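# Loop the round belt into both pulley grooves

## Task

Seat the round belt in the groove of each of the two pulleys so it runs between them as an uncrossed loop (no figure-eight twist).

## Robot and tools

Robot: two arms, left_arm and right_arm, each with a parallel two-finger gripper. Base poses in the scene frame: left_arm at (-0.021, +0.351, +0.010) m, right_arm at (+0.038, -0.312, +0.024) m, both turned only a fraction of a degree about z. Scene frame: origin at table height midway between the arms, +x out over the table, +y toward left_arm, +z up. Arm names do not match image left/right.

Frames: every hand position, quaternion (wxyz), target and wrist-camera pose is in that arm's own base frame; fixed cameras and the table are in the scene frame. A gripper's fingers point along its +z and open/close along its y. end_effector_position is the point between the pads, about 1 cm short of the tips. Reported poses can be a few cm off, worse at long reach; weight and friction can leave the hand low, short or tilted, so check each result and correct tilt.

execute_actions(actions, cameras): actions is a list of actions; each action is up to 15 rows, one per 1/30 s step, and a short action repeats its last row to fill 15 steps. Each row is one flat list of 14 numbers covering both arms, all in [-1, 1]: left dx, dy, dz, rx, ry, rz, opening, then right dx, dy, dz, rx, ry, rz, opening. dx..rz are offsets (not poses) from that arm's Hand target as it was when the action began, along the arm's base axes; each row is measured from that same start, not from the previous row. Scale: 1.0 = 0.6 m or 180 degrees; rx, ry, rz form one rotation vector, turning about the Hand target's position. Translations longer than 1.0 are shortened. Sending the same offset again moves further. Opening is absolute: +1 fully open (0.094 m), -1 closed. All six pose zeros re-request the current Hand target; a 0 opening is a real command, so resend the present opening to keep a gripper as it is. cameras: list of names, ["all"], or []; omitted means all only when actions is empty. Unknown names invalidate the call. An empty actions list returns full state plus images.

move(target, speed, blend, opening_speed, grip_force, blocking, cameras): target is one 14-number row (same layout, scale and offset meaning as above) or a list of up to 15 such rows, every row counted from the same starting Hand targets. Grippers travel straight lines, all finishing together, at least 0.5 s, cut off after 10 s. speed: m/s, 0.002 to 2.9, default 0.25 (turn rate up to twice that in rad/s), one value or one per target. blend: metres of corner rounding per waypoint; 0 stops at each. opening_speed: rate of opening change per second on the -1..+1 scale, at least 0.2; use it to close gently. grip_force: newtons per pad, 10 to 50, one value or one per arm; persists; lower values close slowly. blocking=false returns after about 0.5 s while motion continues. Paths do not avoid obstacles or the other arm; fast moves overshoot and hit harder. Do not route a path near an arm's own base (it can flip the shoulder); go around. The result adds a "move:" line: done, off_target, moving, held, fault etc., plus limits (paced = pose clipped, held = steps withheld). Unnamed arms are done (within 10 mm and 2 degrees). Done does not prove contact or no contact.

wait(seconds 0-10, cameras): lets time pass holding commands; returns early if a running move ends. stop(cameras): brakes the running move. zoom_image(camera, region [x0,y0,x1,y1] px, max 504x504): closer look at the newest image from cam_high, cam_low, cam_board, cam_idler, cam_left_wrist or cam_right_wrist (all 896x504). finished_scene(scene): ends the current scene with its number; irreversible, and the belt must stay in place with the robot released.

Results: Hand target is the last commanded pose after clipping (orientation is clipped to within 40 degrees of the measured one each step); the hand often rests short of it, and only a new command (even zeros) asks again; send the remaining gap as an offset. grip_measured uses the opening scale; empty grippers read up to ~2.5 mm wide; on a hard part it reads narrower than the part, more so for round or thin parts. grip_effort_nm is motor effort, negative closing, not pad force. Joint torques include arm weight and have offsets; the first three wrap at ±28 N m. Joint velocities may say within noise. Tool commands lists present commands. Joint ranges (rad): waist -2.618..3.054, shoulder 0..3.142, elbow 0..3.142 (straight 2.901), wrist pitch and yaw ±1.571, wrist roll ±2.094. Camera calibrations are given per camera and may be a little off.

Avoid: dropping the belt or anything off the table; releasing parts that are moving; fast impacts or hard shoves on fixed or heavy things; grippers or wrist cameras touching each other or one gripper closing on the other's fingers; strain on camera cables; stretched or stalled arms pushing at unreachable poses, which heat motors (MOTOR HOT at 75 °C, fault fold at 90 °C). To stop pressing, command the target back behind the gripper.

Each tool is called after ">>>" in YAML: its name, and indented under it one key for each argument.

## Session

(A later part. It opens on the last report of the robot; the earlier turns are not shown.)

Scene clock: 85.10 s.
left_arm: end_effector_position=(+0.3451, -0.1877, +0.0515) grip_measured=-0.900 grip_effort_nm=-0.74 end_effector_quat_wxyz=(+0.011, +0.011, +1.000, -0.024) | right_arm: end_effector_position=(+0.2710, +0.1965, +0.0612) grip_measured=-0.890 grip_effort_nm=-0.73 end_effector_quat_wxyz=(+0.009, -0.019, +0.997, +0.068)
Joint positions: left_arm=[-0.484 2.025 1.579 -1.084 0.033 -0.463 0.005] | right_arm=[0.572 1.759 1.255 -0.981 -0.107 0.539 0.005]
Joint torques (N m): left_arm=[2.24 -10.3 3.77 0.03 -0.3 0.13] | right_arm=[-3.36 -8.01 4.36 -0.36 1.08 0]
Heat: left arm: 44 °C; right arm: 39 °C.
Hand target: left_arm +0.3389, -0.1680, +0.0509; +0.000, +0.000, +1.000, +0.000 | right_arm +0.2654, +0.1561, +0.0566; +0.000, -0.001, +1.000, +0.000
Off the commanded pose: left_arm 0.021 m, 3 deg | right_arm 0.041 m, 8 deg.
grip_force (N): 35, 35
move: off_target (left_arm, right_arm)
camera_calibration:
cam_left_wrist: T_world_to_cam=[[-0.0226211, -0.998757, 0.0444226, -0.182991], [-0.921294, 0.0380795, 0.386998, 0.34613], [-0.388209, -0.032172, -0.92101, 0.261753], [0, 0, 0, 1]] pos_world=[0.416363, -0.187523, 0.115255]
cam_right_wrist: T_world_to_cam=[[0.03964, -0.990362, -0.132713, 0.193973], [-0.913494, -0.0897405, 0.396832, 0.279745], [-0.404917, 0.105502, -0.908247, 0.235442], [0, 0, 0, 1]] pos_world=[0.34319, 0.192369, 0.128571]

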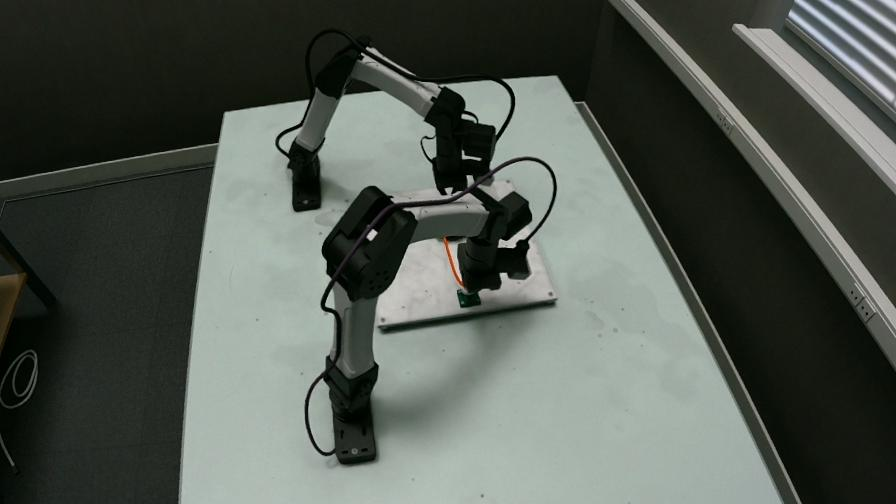

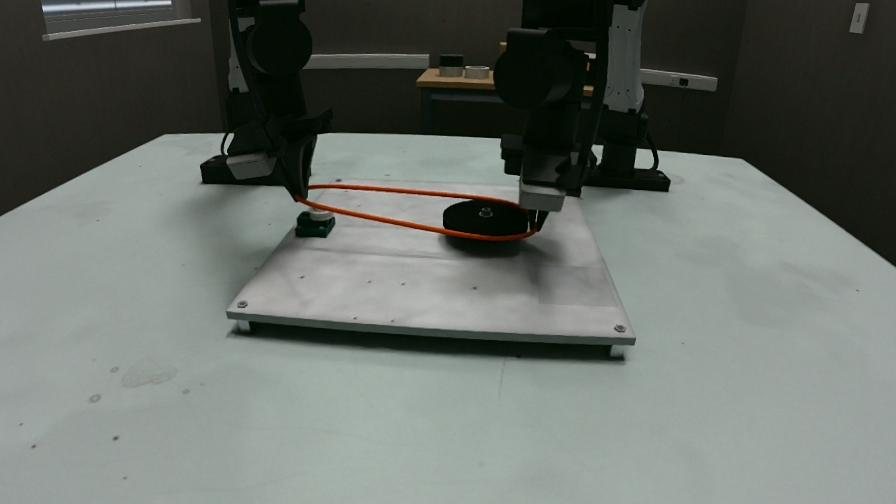

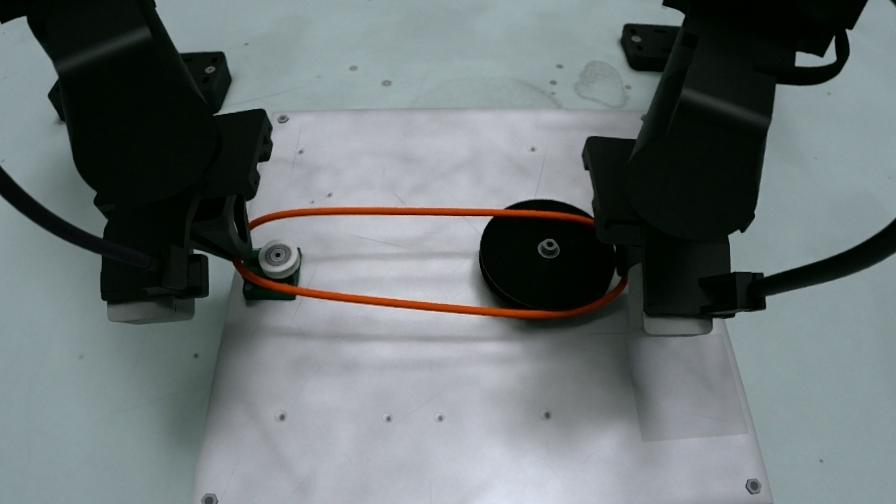

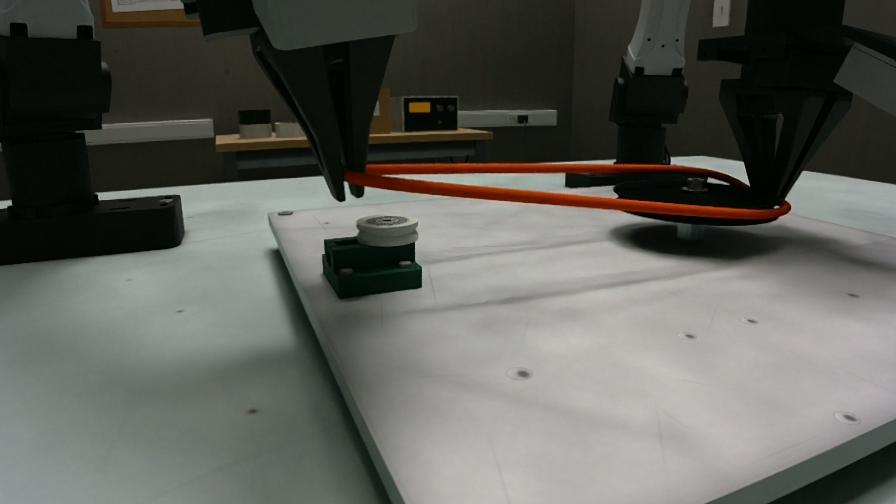

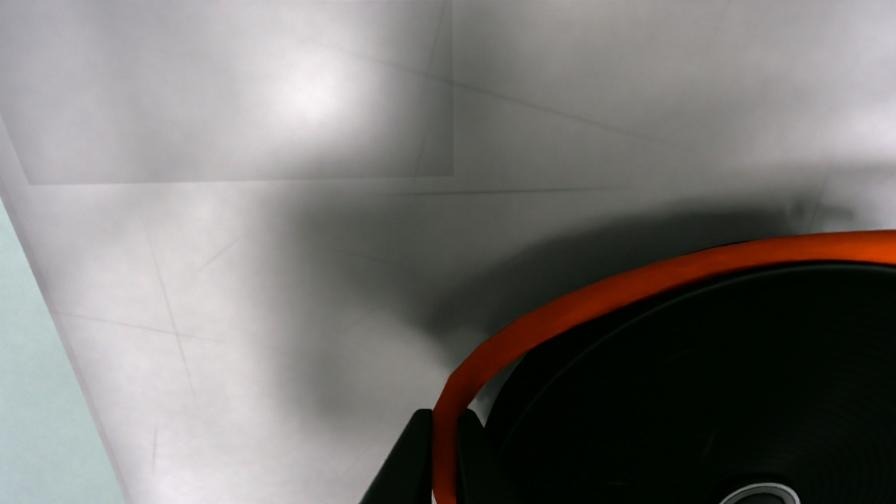

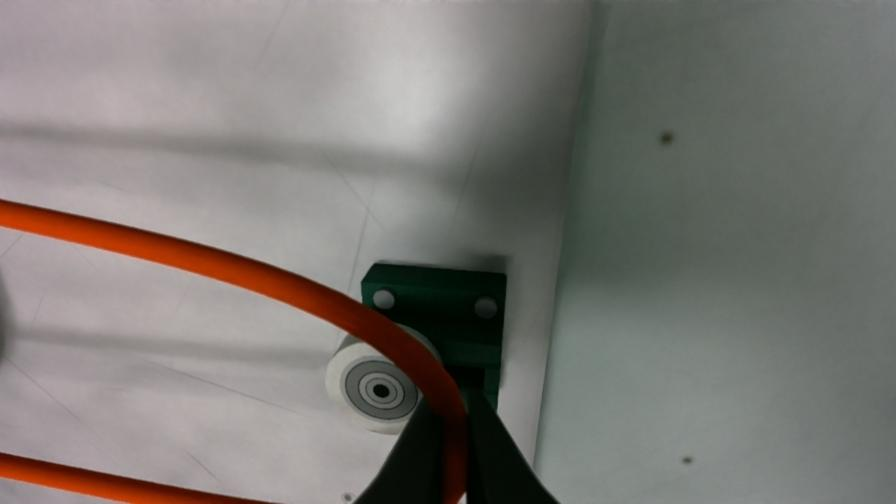

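>>> move:
  target:
    - [-0.02,0.002,-0.002,0,0,0,-1,-0.004,-0.006,-0.03,0,0,0,-1]
  speed: 0.06
  cameras: ["cam_board","cam_idler","cam_low","cam_left_wrist","cam_right_wrist"]

>>> zoom_image:
  camera: "cam_idler"
  region: [310, 130, 810, 290]

>>> zoom_image:
  camera: "cam_board"
  region: [220, 150, 680, 380]

Scene clock: 87.70 s.
left_arm: end_effector_position=(+0.3416, -0.1870, +0.0505) grip_measured=-0.900 grip_effort_nm=-0.73 end_effector_quat_wxyz=(+0.021, +0.011, +0.999, -0.032) | right_arm: end_effector_position=(+0.2708, +0.1958, +0.0464) grip_measured=-0.890 grip_effort_nm=-0.73 end_effector_quat_wxyz=(+0.015, -0.022, +0.997, +0.074)
Joint positions: left_arm=[-0.484 1.989 1.521 -1.037 0.039 -0.463 0.005] | right_arm=[0.569 1.759 1.192 -0.901 -0.111 0.531 0.005]
Joint torques (N m): left_arm=[1.13 -10.44 3.38 -0.16 -0.36 0.01] | right_arm=[-3.48 -7.42 3.97 -0.37 1.11 0.04]
Heat: left arm: 44 °C; right arm: 39 °C.
Hand target: left_arm +0.3268, -0.1668, +0.0497; +0.000, +0.000, +1.000, +0.000 | right_arm +0.2631, +0.1524, +0.0386; +0.000, -0.001, +1.000, +0.000
Off the commanded pose: left_arm 0.025 m, 5 deg | right_arm 0.045 m, 9 deg.
grip_force (N): 35, 35
move: off_target (left_arm, right_arm)
camera_calibration:
cam_left_wrist: T_world_to_cam=[[-0.0239578, -0.997849, 0.0610153, -0.182647], [-0.928635, 0.044815, 0.368279, 0.347955], [-0.370221, -0.0478377, -0.927711, 0.250788], [0, 0, 0, 1]] pos_world=[0.411595, -0.185851, 0.115658]
cam_right_wrist: T_world_to_cam=[[0.0459275, -0.988519, -0.143944, 0.189754], [-0.918093, -0.0985597, 0.383915, 0.288948], [-0.393695, 0.114522, -0.91208, 0.217428], [0, 0, 0, 1]] pos_world=[0.342166, 0.191154, 0.114694]
Images, in order (width x height): cam_low 896x504, cam_board 896x504, cam_idler 896x504, cam_left_wrist 896x504, cam_right_wrist 896x504.

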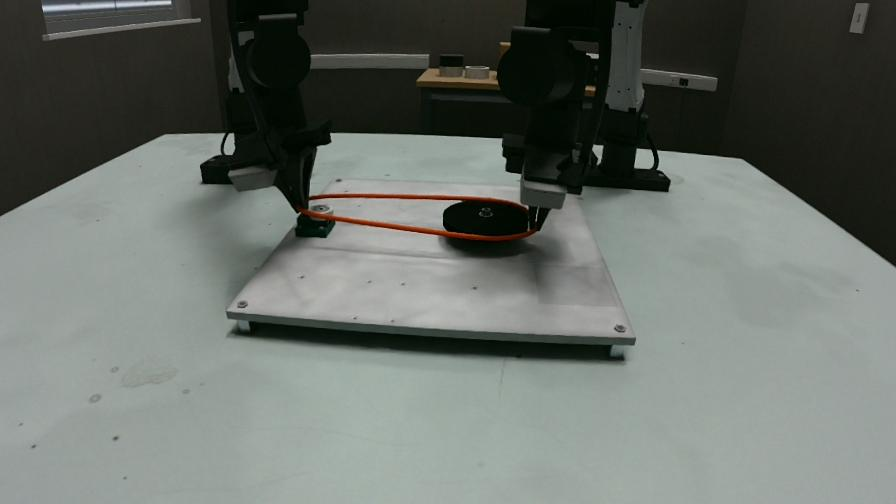

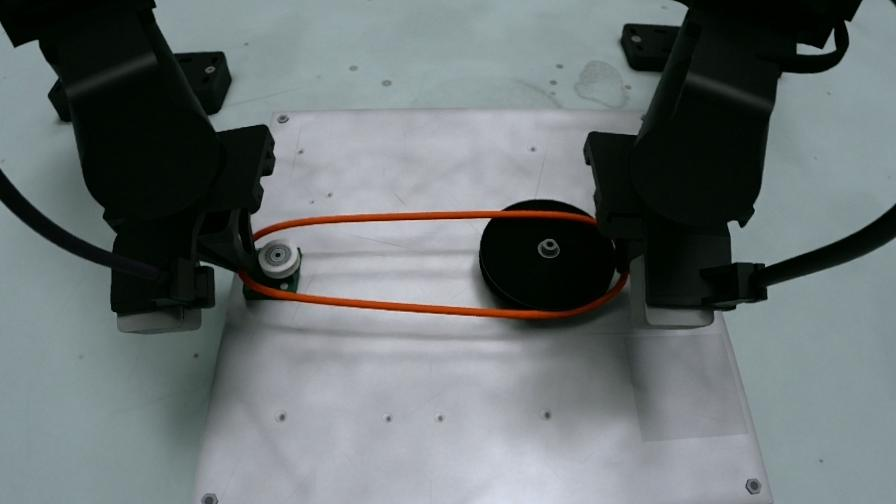

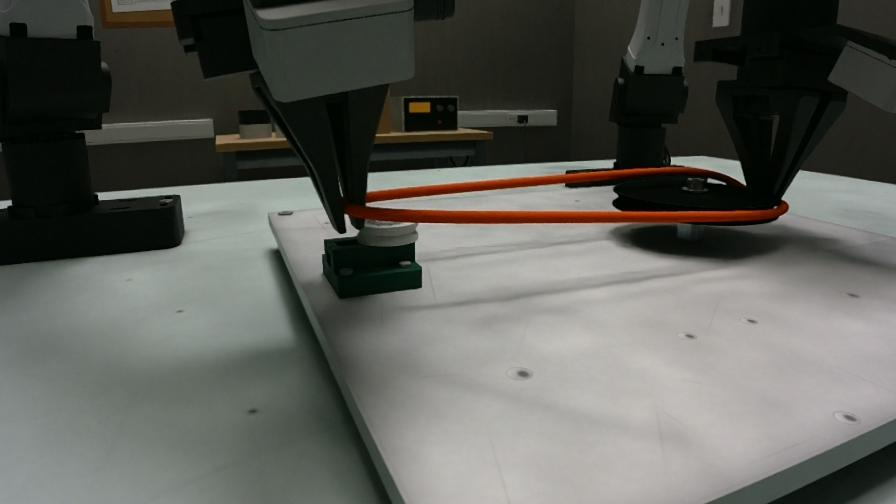

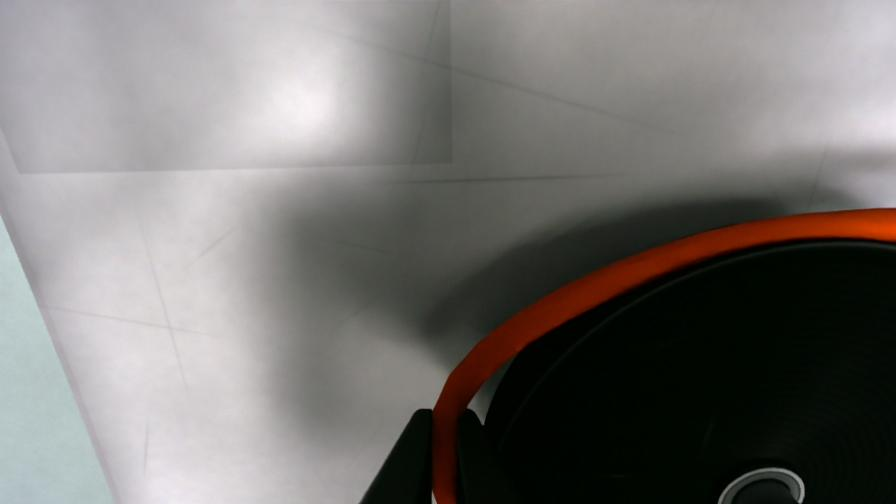

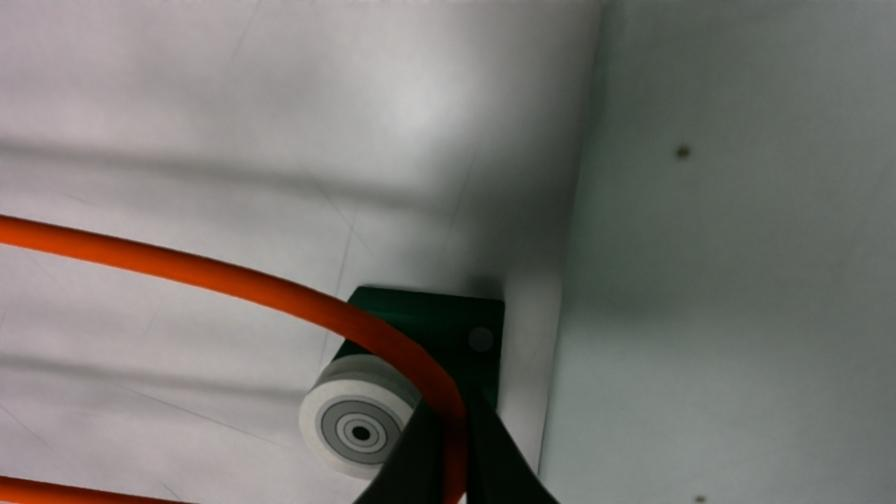

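Scaled by 1.008 from the camera's 896x504 image, which has a finer 1280x720 frame.

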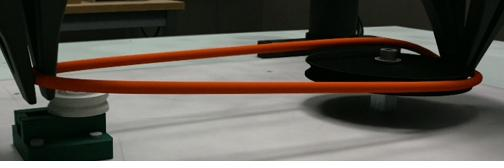

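Scaled by 1.096 from the camera's 896x504 image, which has a finer 1280x720 frame.

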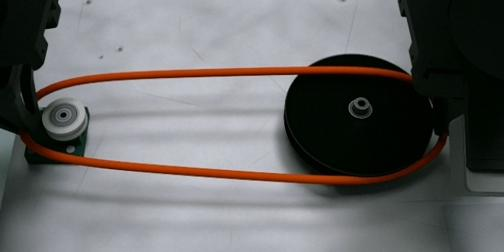

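>>> move:
  target:
    - [0,0,0,0,0,0,-1,-0.005,0,-0.016,0,0,0,-1]
  speed: 0.04
  cameras: ["cam_board","cam_idler","cam_right_wrist"]

>>> zoom_image:
  camera: "cam_idler"
  region: [300, 170, 450, 290]

Scene clock: 89.63 s.
left_arm: end_effector_position=(+0.3417, -0.1870, +0.0505) grip_measured=-0.900 grip_effort_nm=-0.73 end_effector_quat_wxyz=(+0.021, +0.011, +0.999, -0.032) | right_arm: end_effector_position=(+0.2697, +0.1955, +0.0385) grip_measured=-0.890 grip_effort_nm=-0.73 end_effector_quat_wxyz=(+0.018, -0.022, +0.997, +0.077)
Joint positions: left_arm=[-0.484 1.989 1.521 -1.037 0.039 -0.463 0.005] | right_arm=[0.569 1.759 1.158 -0.86 -0.113 0.531 0.005]
Joint torques (N m): left_arm=[1.13 -10.44 3.4 -0.17 -0.36 0.01] | right_arm=[-3.02 -7.01 3.84 -0.39 1.15 0.09]
Heat: left arm: 44 °C; right arm: 39 °C.
Hand target: left_arm +0.3268, -0.1668, +0.0497; +0.000, +0.000, +1.000, +0.000 | right_arm +0.2601, +0.1524, +0.0290; +0.000, -0.001, +1.000, +0.000
Off the commanded pose: left_arm 0.025 m, 5 deg | right_arm 0.045 m, 9 deg.
grip_force (N): 35, 35
move: off_target (left_arm, right_arm)
camera_calibration:
cam_right_wrist: T_world_to_cam=[[0.0468512, -0.987708, -0.149125, 0.188116], [-0.919988, -0.100824, 0.378756, 0.292037], [-0.389136, 0.119448, -0.913403, 0.207642], [0, 0, 0, 1]] pos_world=[0.340658, 0.190446, 0.107103]
Images, in order (width x height): cam_board 896x504, cam_idler 896x504, cam_right_wrist 896x504.

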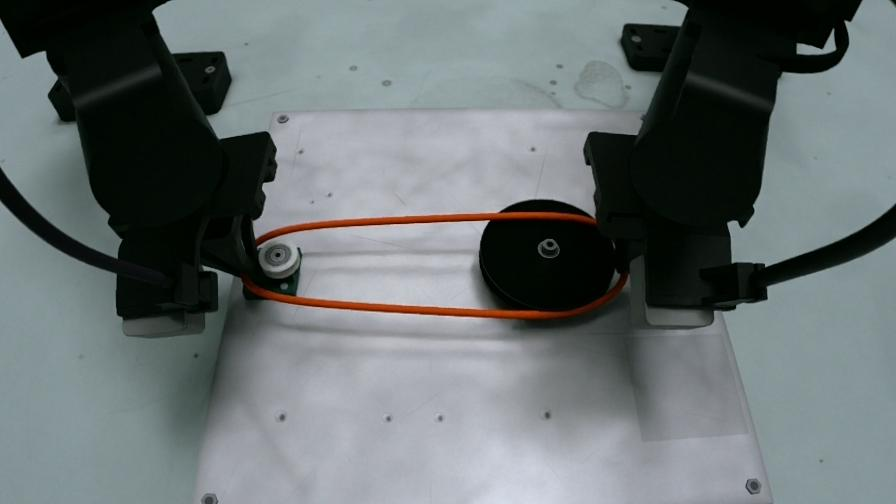

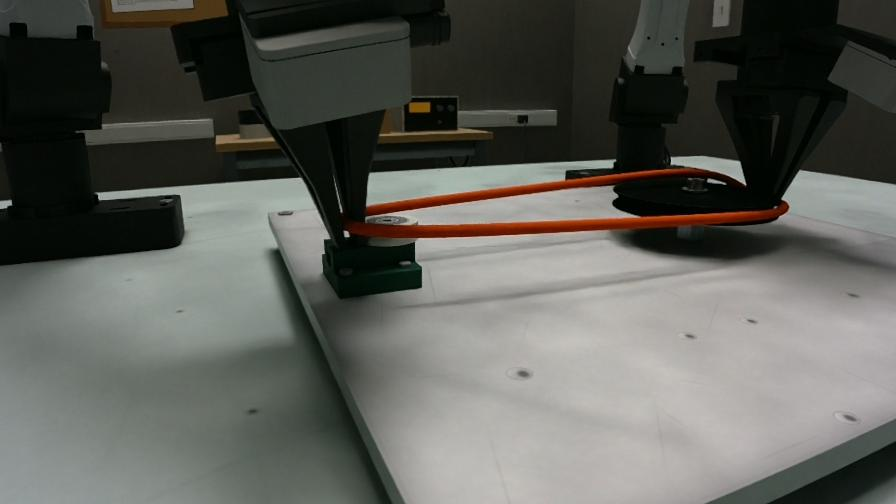

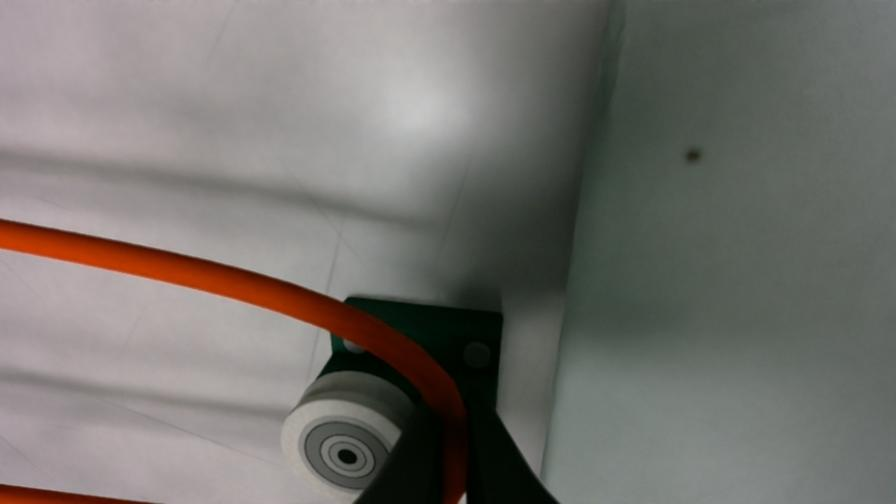

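Scaled by 3.360 from the camera's 896x504 image, which has a finer 1280x720 frame.

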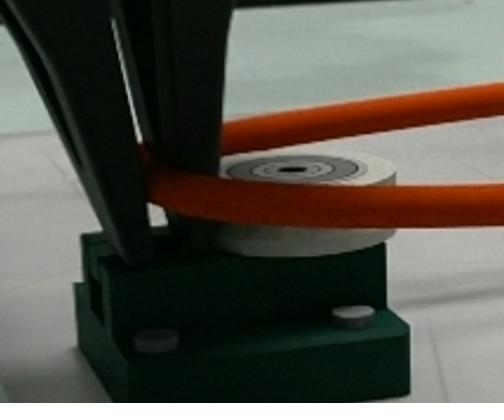

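>>> move:
  target:
    - [-0.025,-0.003,-0.006,0,0,0,-1,0,0,-0.003,0,0,0,-1]
  speed: 0.04
  cameras: ["cam_board","cam_idler","cam_left_wrist","cam_high"]

>>> zoom_image:
  camera: "cam_idler"
  region: [560, 130, 840, 290]

>>> zoom_image:
  camera: "cam_board"
  region: [220, 150, 680, 380]

Scene clock: 91.43 s.
left_arm: end_effector_position=(+0.3370, -0.1874, +0.0502) grip_measured=-0.900 grip_effort_nm=-0.74 end_effector_quat_wxyz=(+0.036, +0.008, +0.999, -0.040) | right_arm: end_effector_position=(+0.2709, +0.1965, +0.0387) grip_measured=-0.890 grip_effort_nm=-0.73 end_effector_quat_wxyz=(+0.020, -0.022, +0.996, +0.079)
Joint positions: left_arm=[-0.491 1.945 1.454 -0.98 0.037 -0.477 0.005] | right_arm=[0.569 1.759 1.158 -0.853 -0.113 0.53 0.005]
Joint torques (N m): left_arm=[-0.39 -9.89 3.1 -0.35 -0.36 -0.04] | right_arm=[-3.26 -6.9 3.58 -0.38 1.15 0.09]
Heat: left arm: 43 °C; right arm: 39 °C.
Hand target: left_arm +0.3119, -0.1687, +0.0461; +0.000, +0.000, +1.000, +0.000 | right_arm +0.2601, +0.1524, +0.0272; +0.000, -0.001, +1.000, +0.000
Off the commanded pose: left_arm 0.032 m, 6 deg | right_arm 0.047 m, 10 deg.
grip_force (N): 35, 35
move: off_target (left_arm, right_arm)
camera_calibration:
cam_left_wrist: T_world_to_cam=[[-0.0190529, -0.996975, 0.0753565, -0.185244], [-0.939506, 0.0436341, 0.339742, 0.348729], [-0.342002, -0.0643247, -0.937495, 0.236673], [0, 0, 0, 1]] pos_world=[0.405046, -0.184676, 0.117361]
Images, in order (width x height): cam_high 896x504, cam_board 896x504, cam_idler 896x504, cam_left_wrist 896x504.

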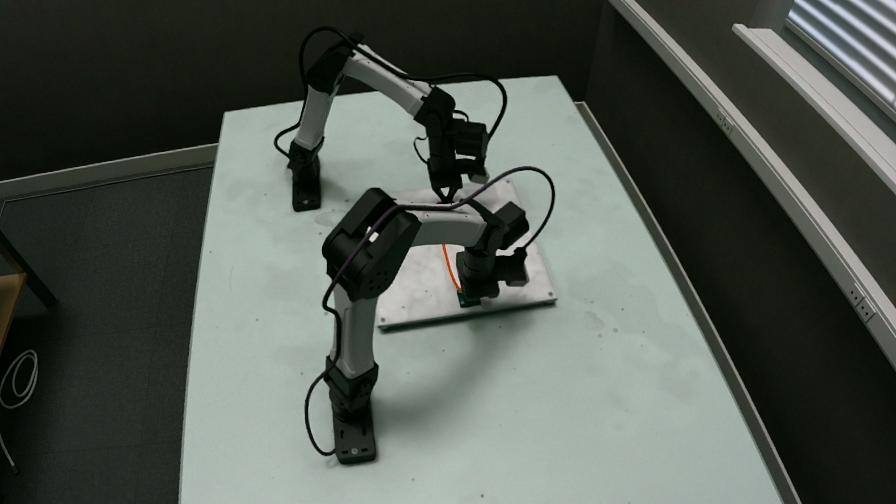

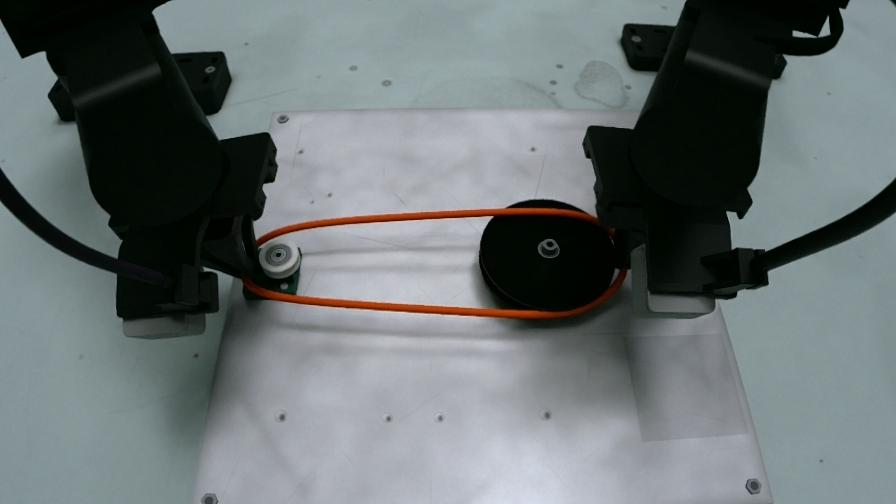

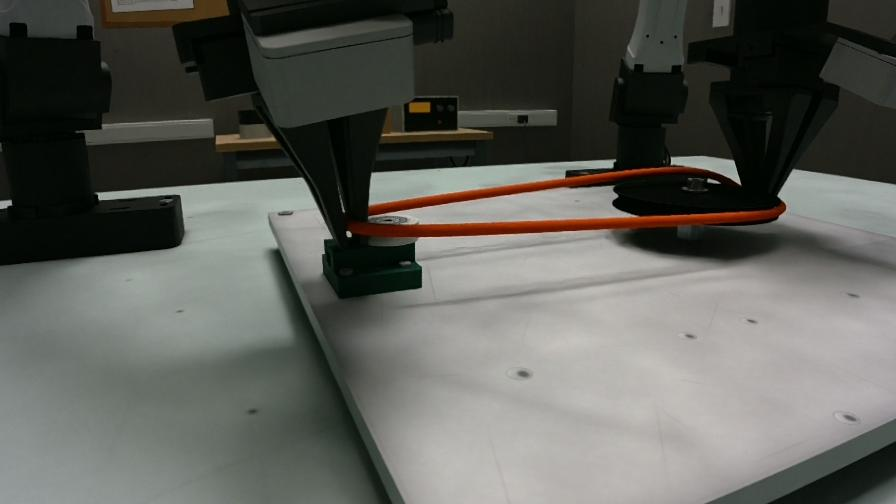

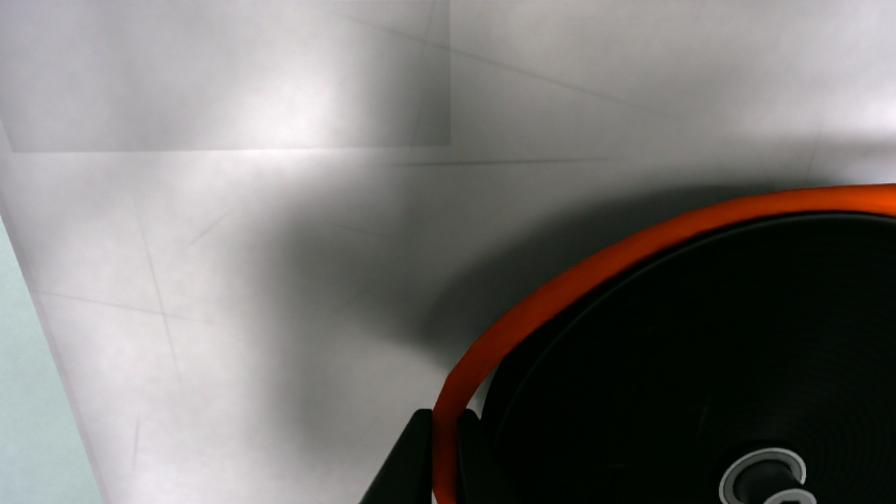

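Scaled by 1.800 from the camera's 896x504 image, which has a finer 1280x720 frame.

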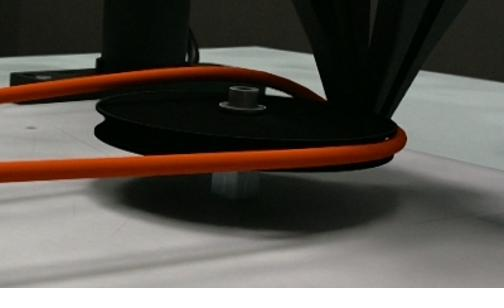

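Scaled by 1.096 from the camera's 896x504 image, which has a finer 1280x720 frame.

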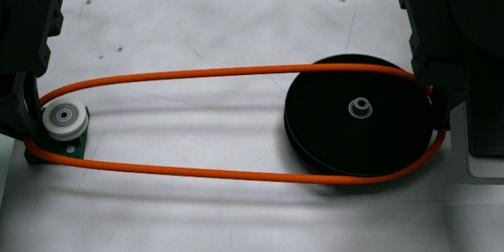

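>>> move:
  target:
    - [-0.02,0.0,-0.006,0,-0.11,-0.08,-1,0,0,0,0,0,0,-1]
  speed: 0.06
  cameras: ["cam_board","cam_idler","cam_left_wrist"]

>>> zoom_image:
  camera: "cam_idler"
  region: [560, 130, 840, 290]

>>> zoom_image:
  camera: "cam_board"
  region: [220, 150, 680, 380]

Scene clock: 97.67 s.
left_arm: end_effector_position=(+0.3306, -0.1878, +0.0533) grip_measured=-0.900 grip_effort_nm=-0.73 end_effector_quat_wxyz=(+0.219, +0.107, +0.969, -0.037) | right_arm: end_effector_position=(+0.2729, +0.1983, +0.0391) grip_measured=-0.890 grip_effort_nm=-0.73 end_effector_quat_wxyz=(+0.024, -0.023, +0.996, +0.083)
Joint positions: left_arm=[-0.576 1.664 1.02 -0.496 -0.129 -0.328 0.005] | right_arm=[0.569 1.759 1.158 -0.843 -0.116 0.529 0.005]
Joint torques (N m): left_arm=[-0.87 -8.77 3.44 -0.06 -0.25 0.35] | right_arm=[-3.19 -7.02 3.55 -0.43 1.2 0.09]
Heat: left arm: 43 °C; right arm: 39 °C.
Hand target: left_arm +0.2999, -0.1686, +0.0425; +0.172, +0.125, +0.977, +0.000 | right_arm +0.2601, +0.1524, +0.0272; +0.000, -0.001, +1.000, +0.000
Off the commanded pose: left_arm 0.038 m, 7 deg | right_arm 0.049 m, 10 deg.
grip_force (N): 35, 35
move: off_target (left_arm, right_arm)
camera_calibration:
cam_left_wrist: T_world_to_cam=[[-0.222136, -0.974787, 0.0211131, -0.111931], [-0.974755, 0.221524, -0.0279416, 0.406277], [0.0225601, -0.0267869, -0.999387, 0.127105], [0, 0, 0, 1]] pos_world=[0.368289, -0.195704, 0.140742]
Images, in order (width x height): cam_board 896x504, cam_idler 896x504, cam_left_wrist 896x504.

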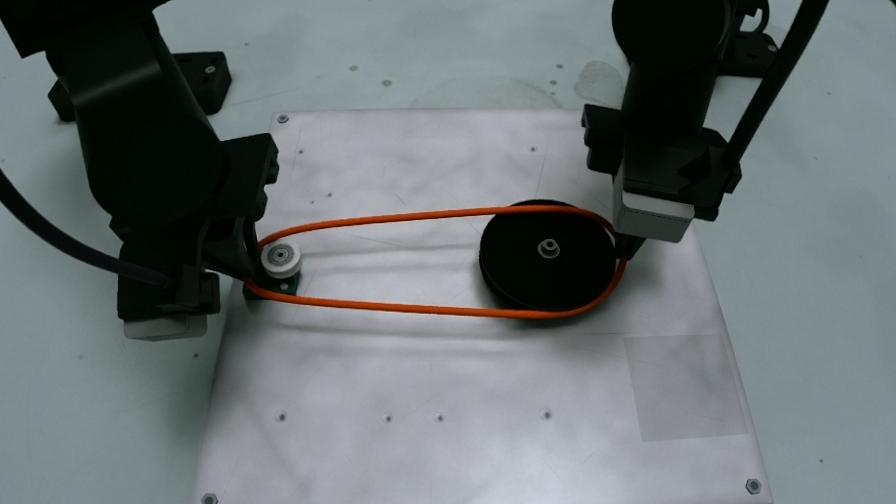

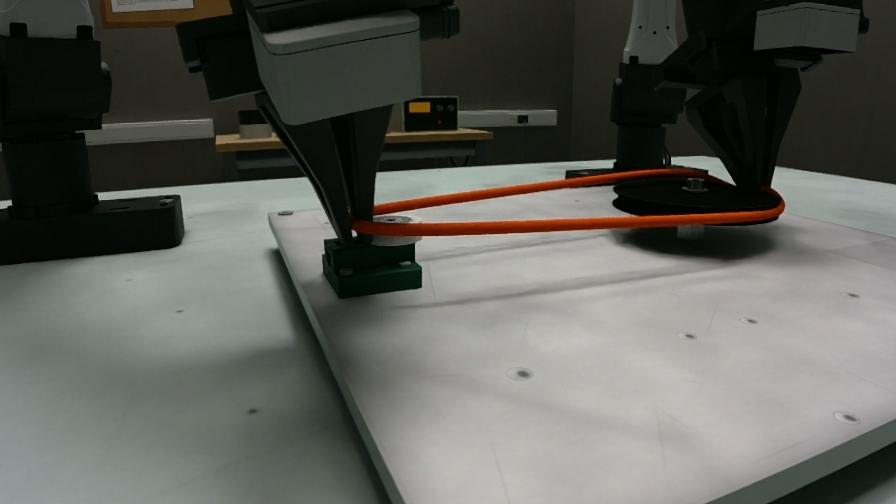

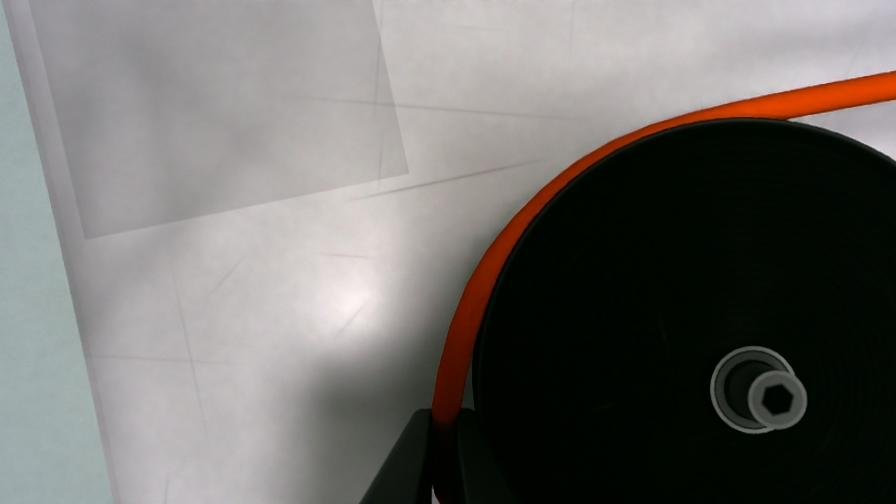

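Scaled by 1.800 from the camera's 896x504 image, which has a finer 1280x720 frame.

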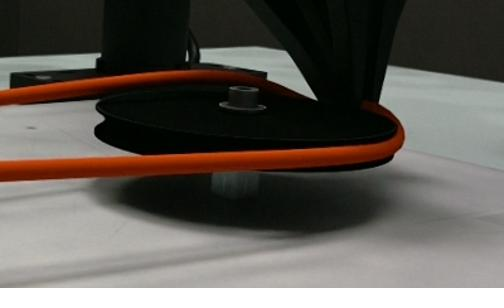

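Scaled by 1.096 from the camera's 896x504 image, which has a finer 1280x720 frame.

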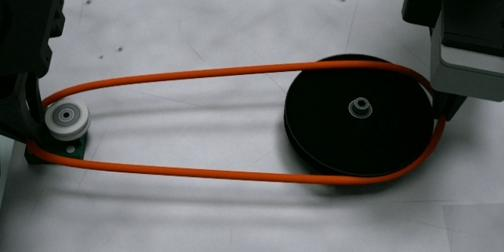

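>>> move:
  target:
    - [0.022,-0.012,0.0,0,0,0,-0.75,0,0,0,0,0,0,-1]
    - [0.022,-0.012,0.0,0,0,0,-0.75,0,0,0,0,0,0,-1]
    - [0.02,0.0,0.14,0,0,0,-0.75,0,0,0,0,0,0,-1]
  speed: 0.06
  cameras: ["all"]

>>> zoom_image:
  camera: "cam_idler"
  region: [560, 130, 840, 290]

>>> zoom_image:
  camera: "cam_board"
  region: [220, 150, 680, 380]

Scene clock: 101.57 s.
left_arm: end_effector_position=(+0.3015, -0.1678, +0.1052) grip_measured=-0.752 grip_effort_nm=0.12 end_effector_quat_wxyz=(+0.142, +0.128, +0.982, +0.009) | right_arm: end_effector_position=(+0.2634, +0.1590, +0.0295) grip_measured=-0.891 grip_effort_nm=-0.73 end_effector_quat_wxyz=(+0.005, -0.003, +1.000, +0.012)
Joint positions: left_arm=[-0.577 1.62 1.247 -0.947 -0.138 -0.301 0.012] | right_arm=[0.535 1.759 1.131 -0.923 -0.015 0.53 0.005]
Joint torques (N m): left_arm=[1.11 -8.83 9.24 0.74 -0.12 0.22] | right_arm=[-0.54 -6.64 4.85 0.2 0.22 0.12]
Heat: left arm: 42 °C; right arm: 38 °C.
Hand target: left_arm +0.3119, -0.1686, +0.1265; +0.172, +0.125, +0.977, +0.000 | right_arm +0.2601, +0.1524, +0.0272; +0.000, -0.001, +1.000, +0.000
Off the commanded pose: left_arm 0.024 m, 4 deg | right_arm 0.008 m, 1 deg.
grip_force (N): 35, 35
move: off_target (left_arm)
camera_calibration:
cam_left_wrist: T_world_to_cam=[[-0.248673, -0.966942, -0.0564336, -0.0824658], [-0.961075, 0.239083, 0.138472, 0.35624], [-0.120403, 0.0886713, -0.988757, 0.241551], [0, 0, 0, 1]] pos_world=[0.350949, -0.186329, 0.184852]
cam_right_wrist: T_world_to_cam=[[0.00610634, -0.999778, -0.0201894, 0.159969], [-0.911833, -0.0138553, 0.410328, 0.269006], [-0.410516, 0.0159037, -0.911715, 0.223433], [0, 0, 0, 1]] pos_world=[0.336034, 0.160107, 0.0965564]

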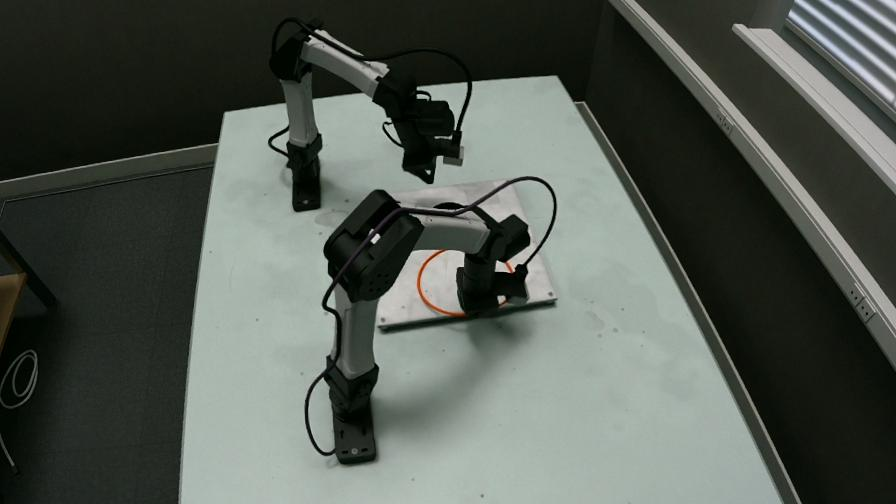

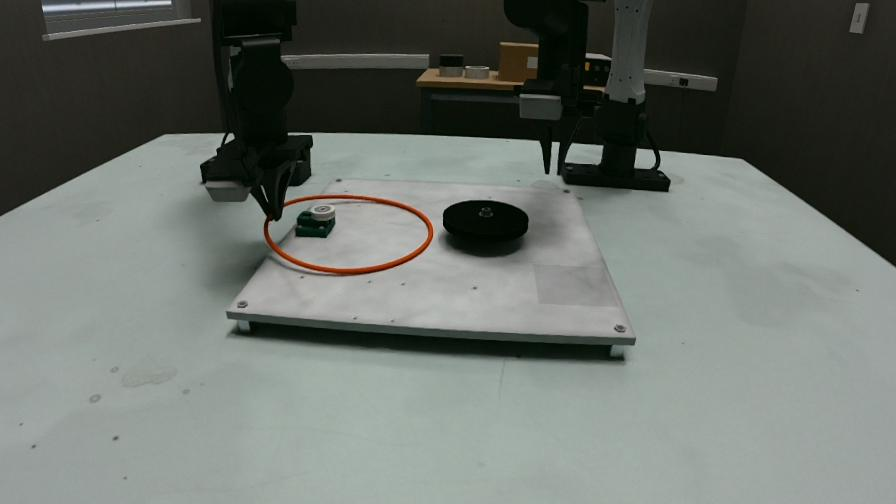

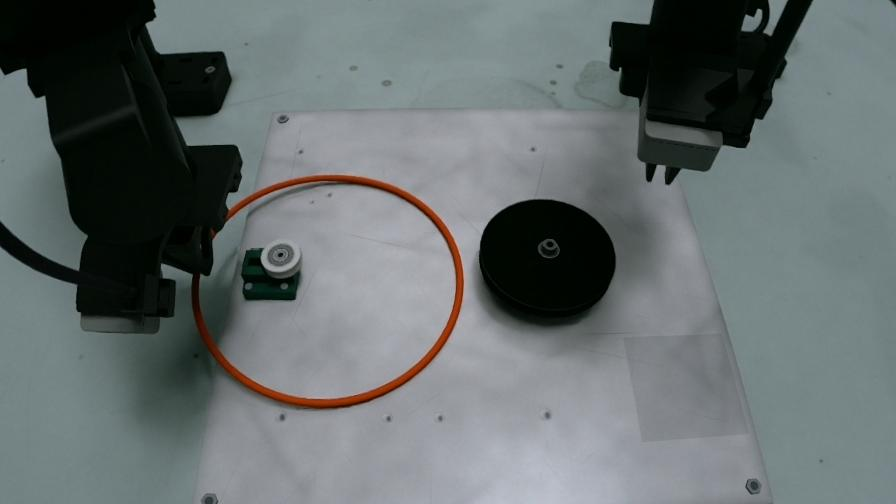

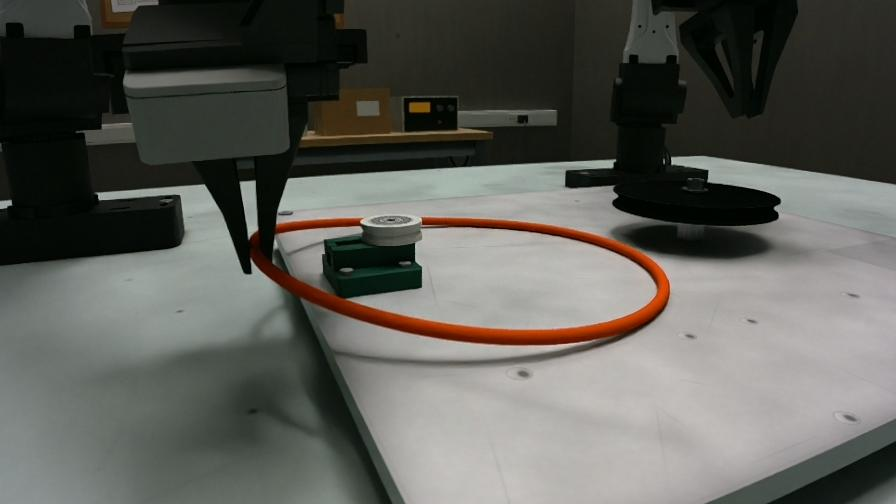

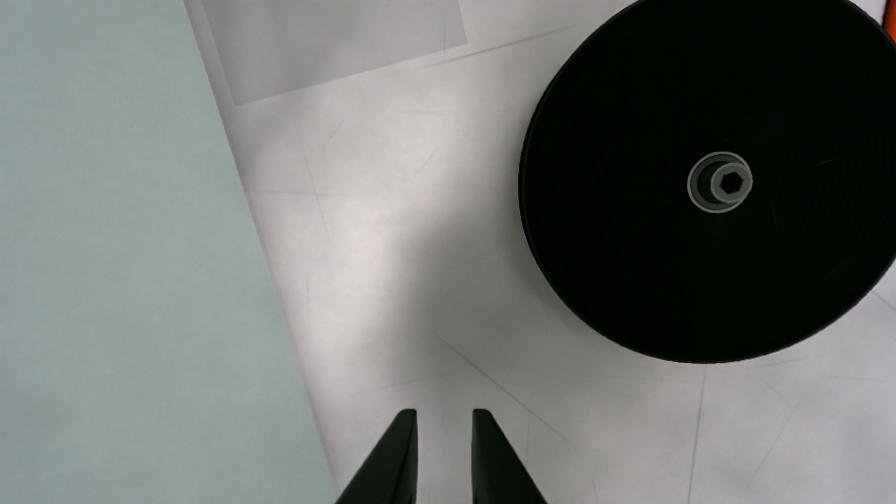

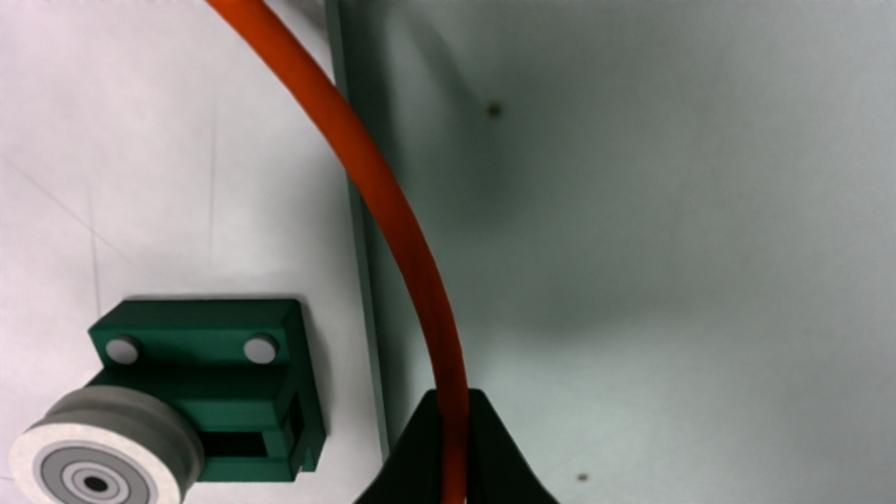

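Scaled by 1.800 from the camera's 896x504 image, which has a finer 1280x720 frame.

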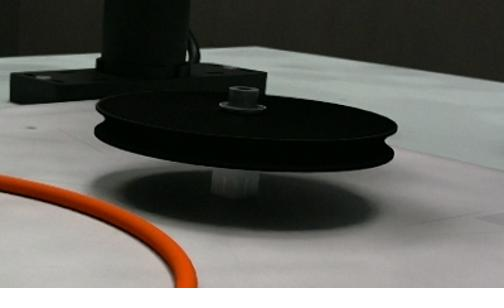

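Scaled by 1.096 from the camera's 896x504 image, which has a finer 1280x720 frame.

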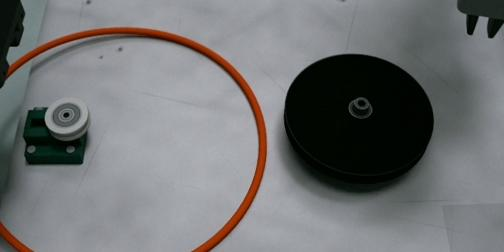

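>>> move:
  target: [0.05,-0.202,0.04,0,0.1106,0.0804,0,0,0,0,0,0,0,-1]
  speed: 0.15
  cameras: ["cam_idler","cam_left_wrist","cam_low"]

Scene clock: 106.87 s.
left_arm: end_effector_position=(+0.3417, -0.2830, +0.1443) grip_measured=-0.002 grip_effort_nm=0.14 end_effector_quat_wxyz=(+0.030, +0.004, +0.999, -0.016) | right_arm: end_effector_position=(+0.2634, +0.1590, +0.0295) grip_measured=-0.891 grip_effort_nm=-0.73 end_effector_quat_wxyz=(+0.005, -0.003, +1.000, +0.012)
Joint positions: left_arm=[-0.697 2.251 2.305 -1.559 -0.014 -0.688 0.047] | right_arm=[0.535 1.759 1.131 -0.923 -0.015 0.53 0.005]
Joint torques (N m): left_arm=[-0.43 -9.74 8.57 0.31 0.17 -0.04] | right_arm=[-0.75 -6.69 4.85 0.26 0.24 0.12]
Heat: left arm: 42 °C; right arm: 38 °C.
Hand target: left_arm +0.3419, -0.2897, +0.1505; -0.001, +0.000, +1.000, +0.000 | right_arm +0.2601, +0.1524, +0.0272; +0.000, -0.001, +1.000, +0.000
Off the commanded pose: left_arm 0.009 m, 4 deg | right_arm 0.008 m, 1 deg.
joint sent to its limit (left arm) — joint 4 (wrist pitch), lower limit. The joint targets are off in orientation, not in position.
grip_force (N): 35, 35
move: off_target (left_arm)
camera_calibration:
cam_left_wrist: T_world_to_cam=[[-0.00995937, -0.999567, 0.0276723, -0.284618], [-0.935564, 0.0190843, 0.352642, 0.315159], [-0.353017, -0.0223772, -0.935349, 0.335712], [0, 0, 0, 1]] pos_world=[0.410529, -0.282998, 0.210746]
Images, in order (width x height): cam_low 896x504, cam_idler 896x504, cam_left_wrist 896x504.

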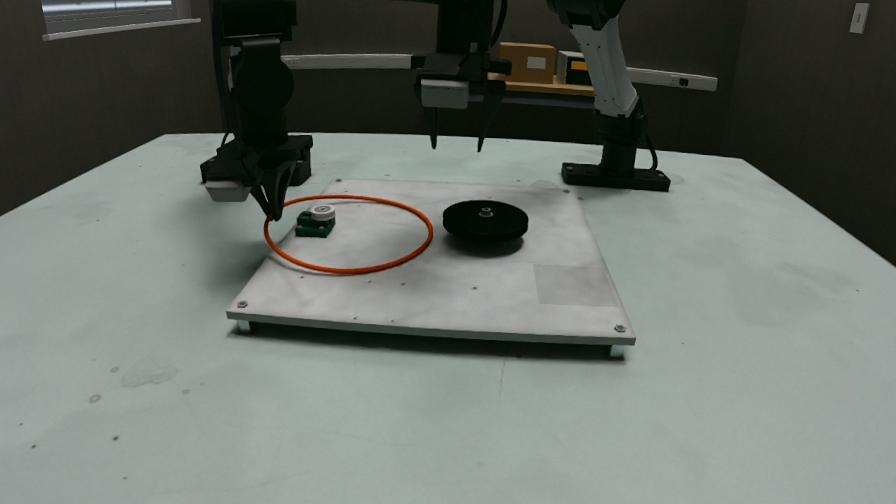

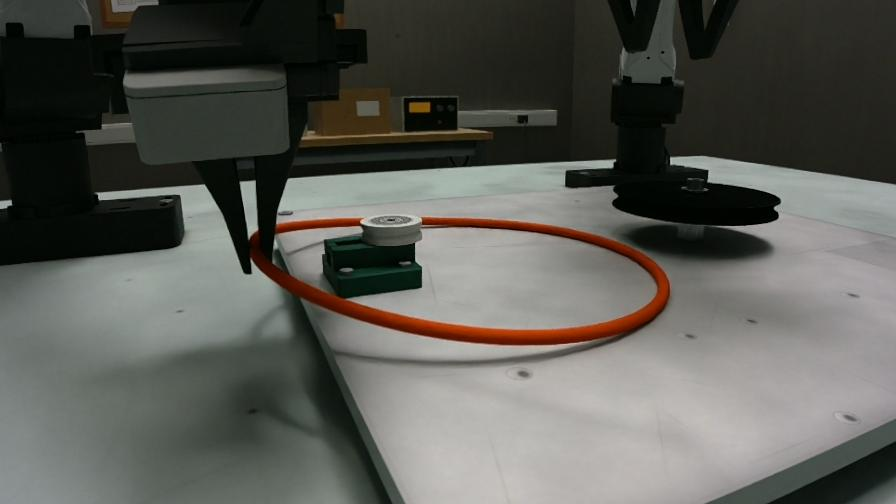

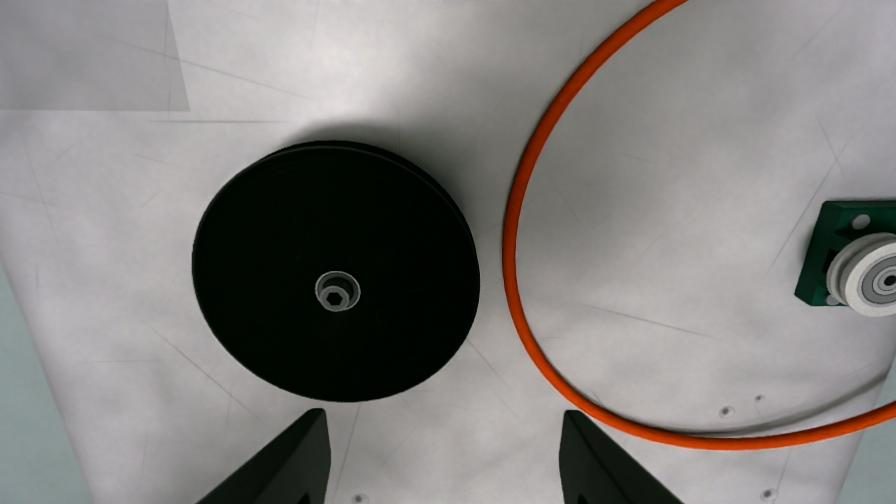

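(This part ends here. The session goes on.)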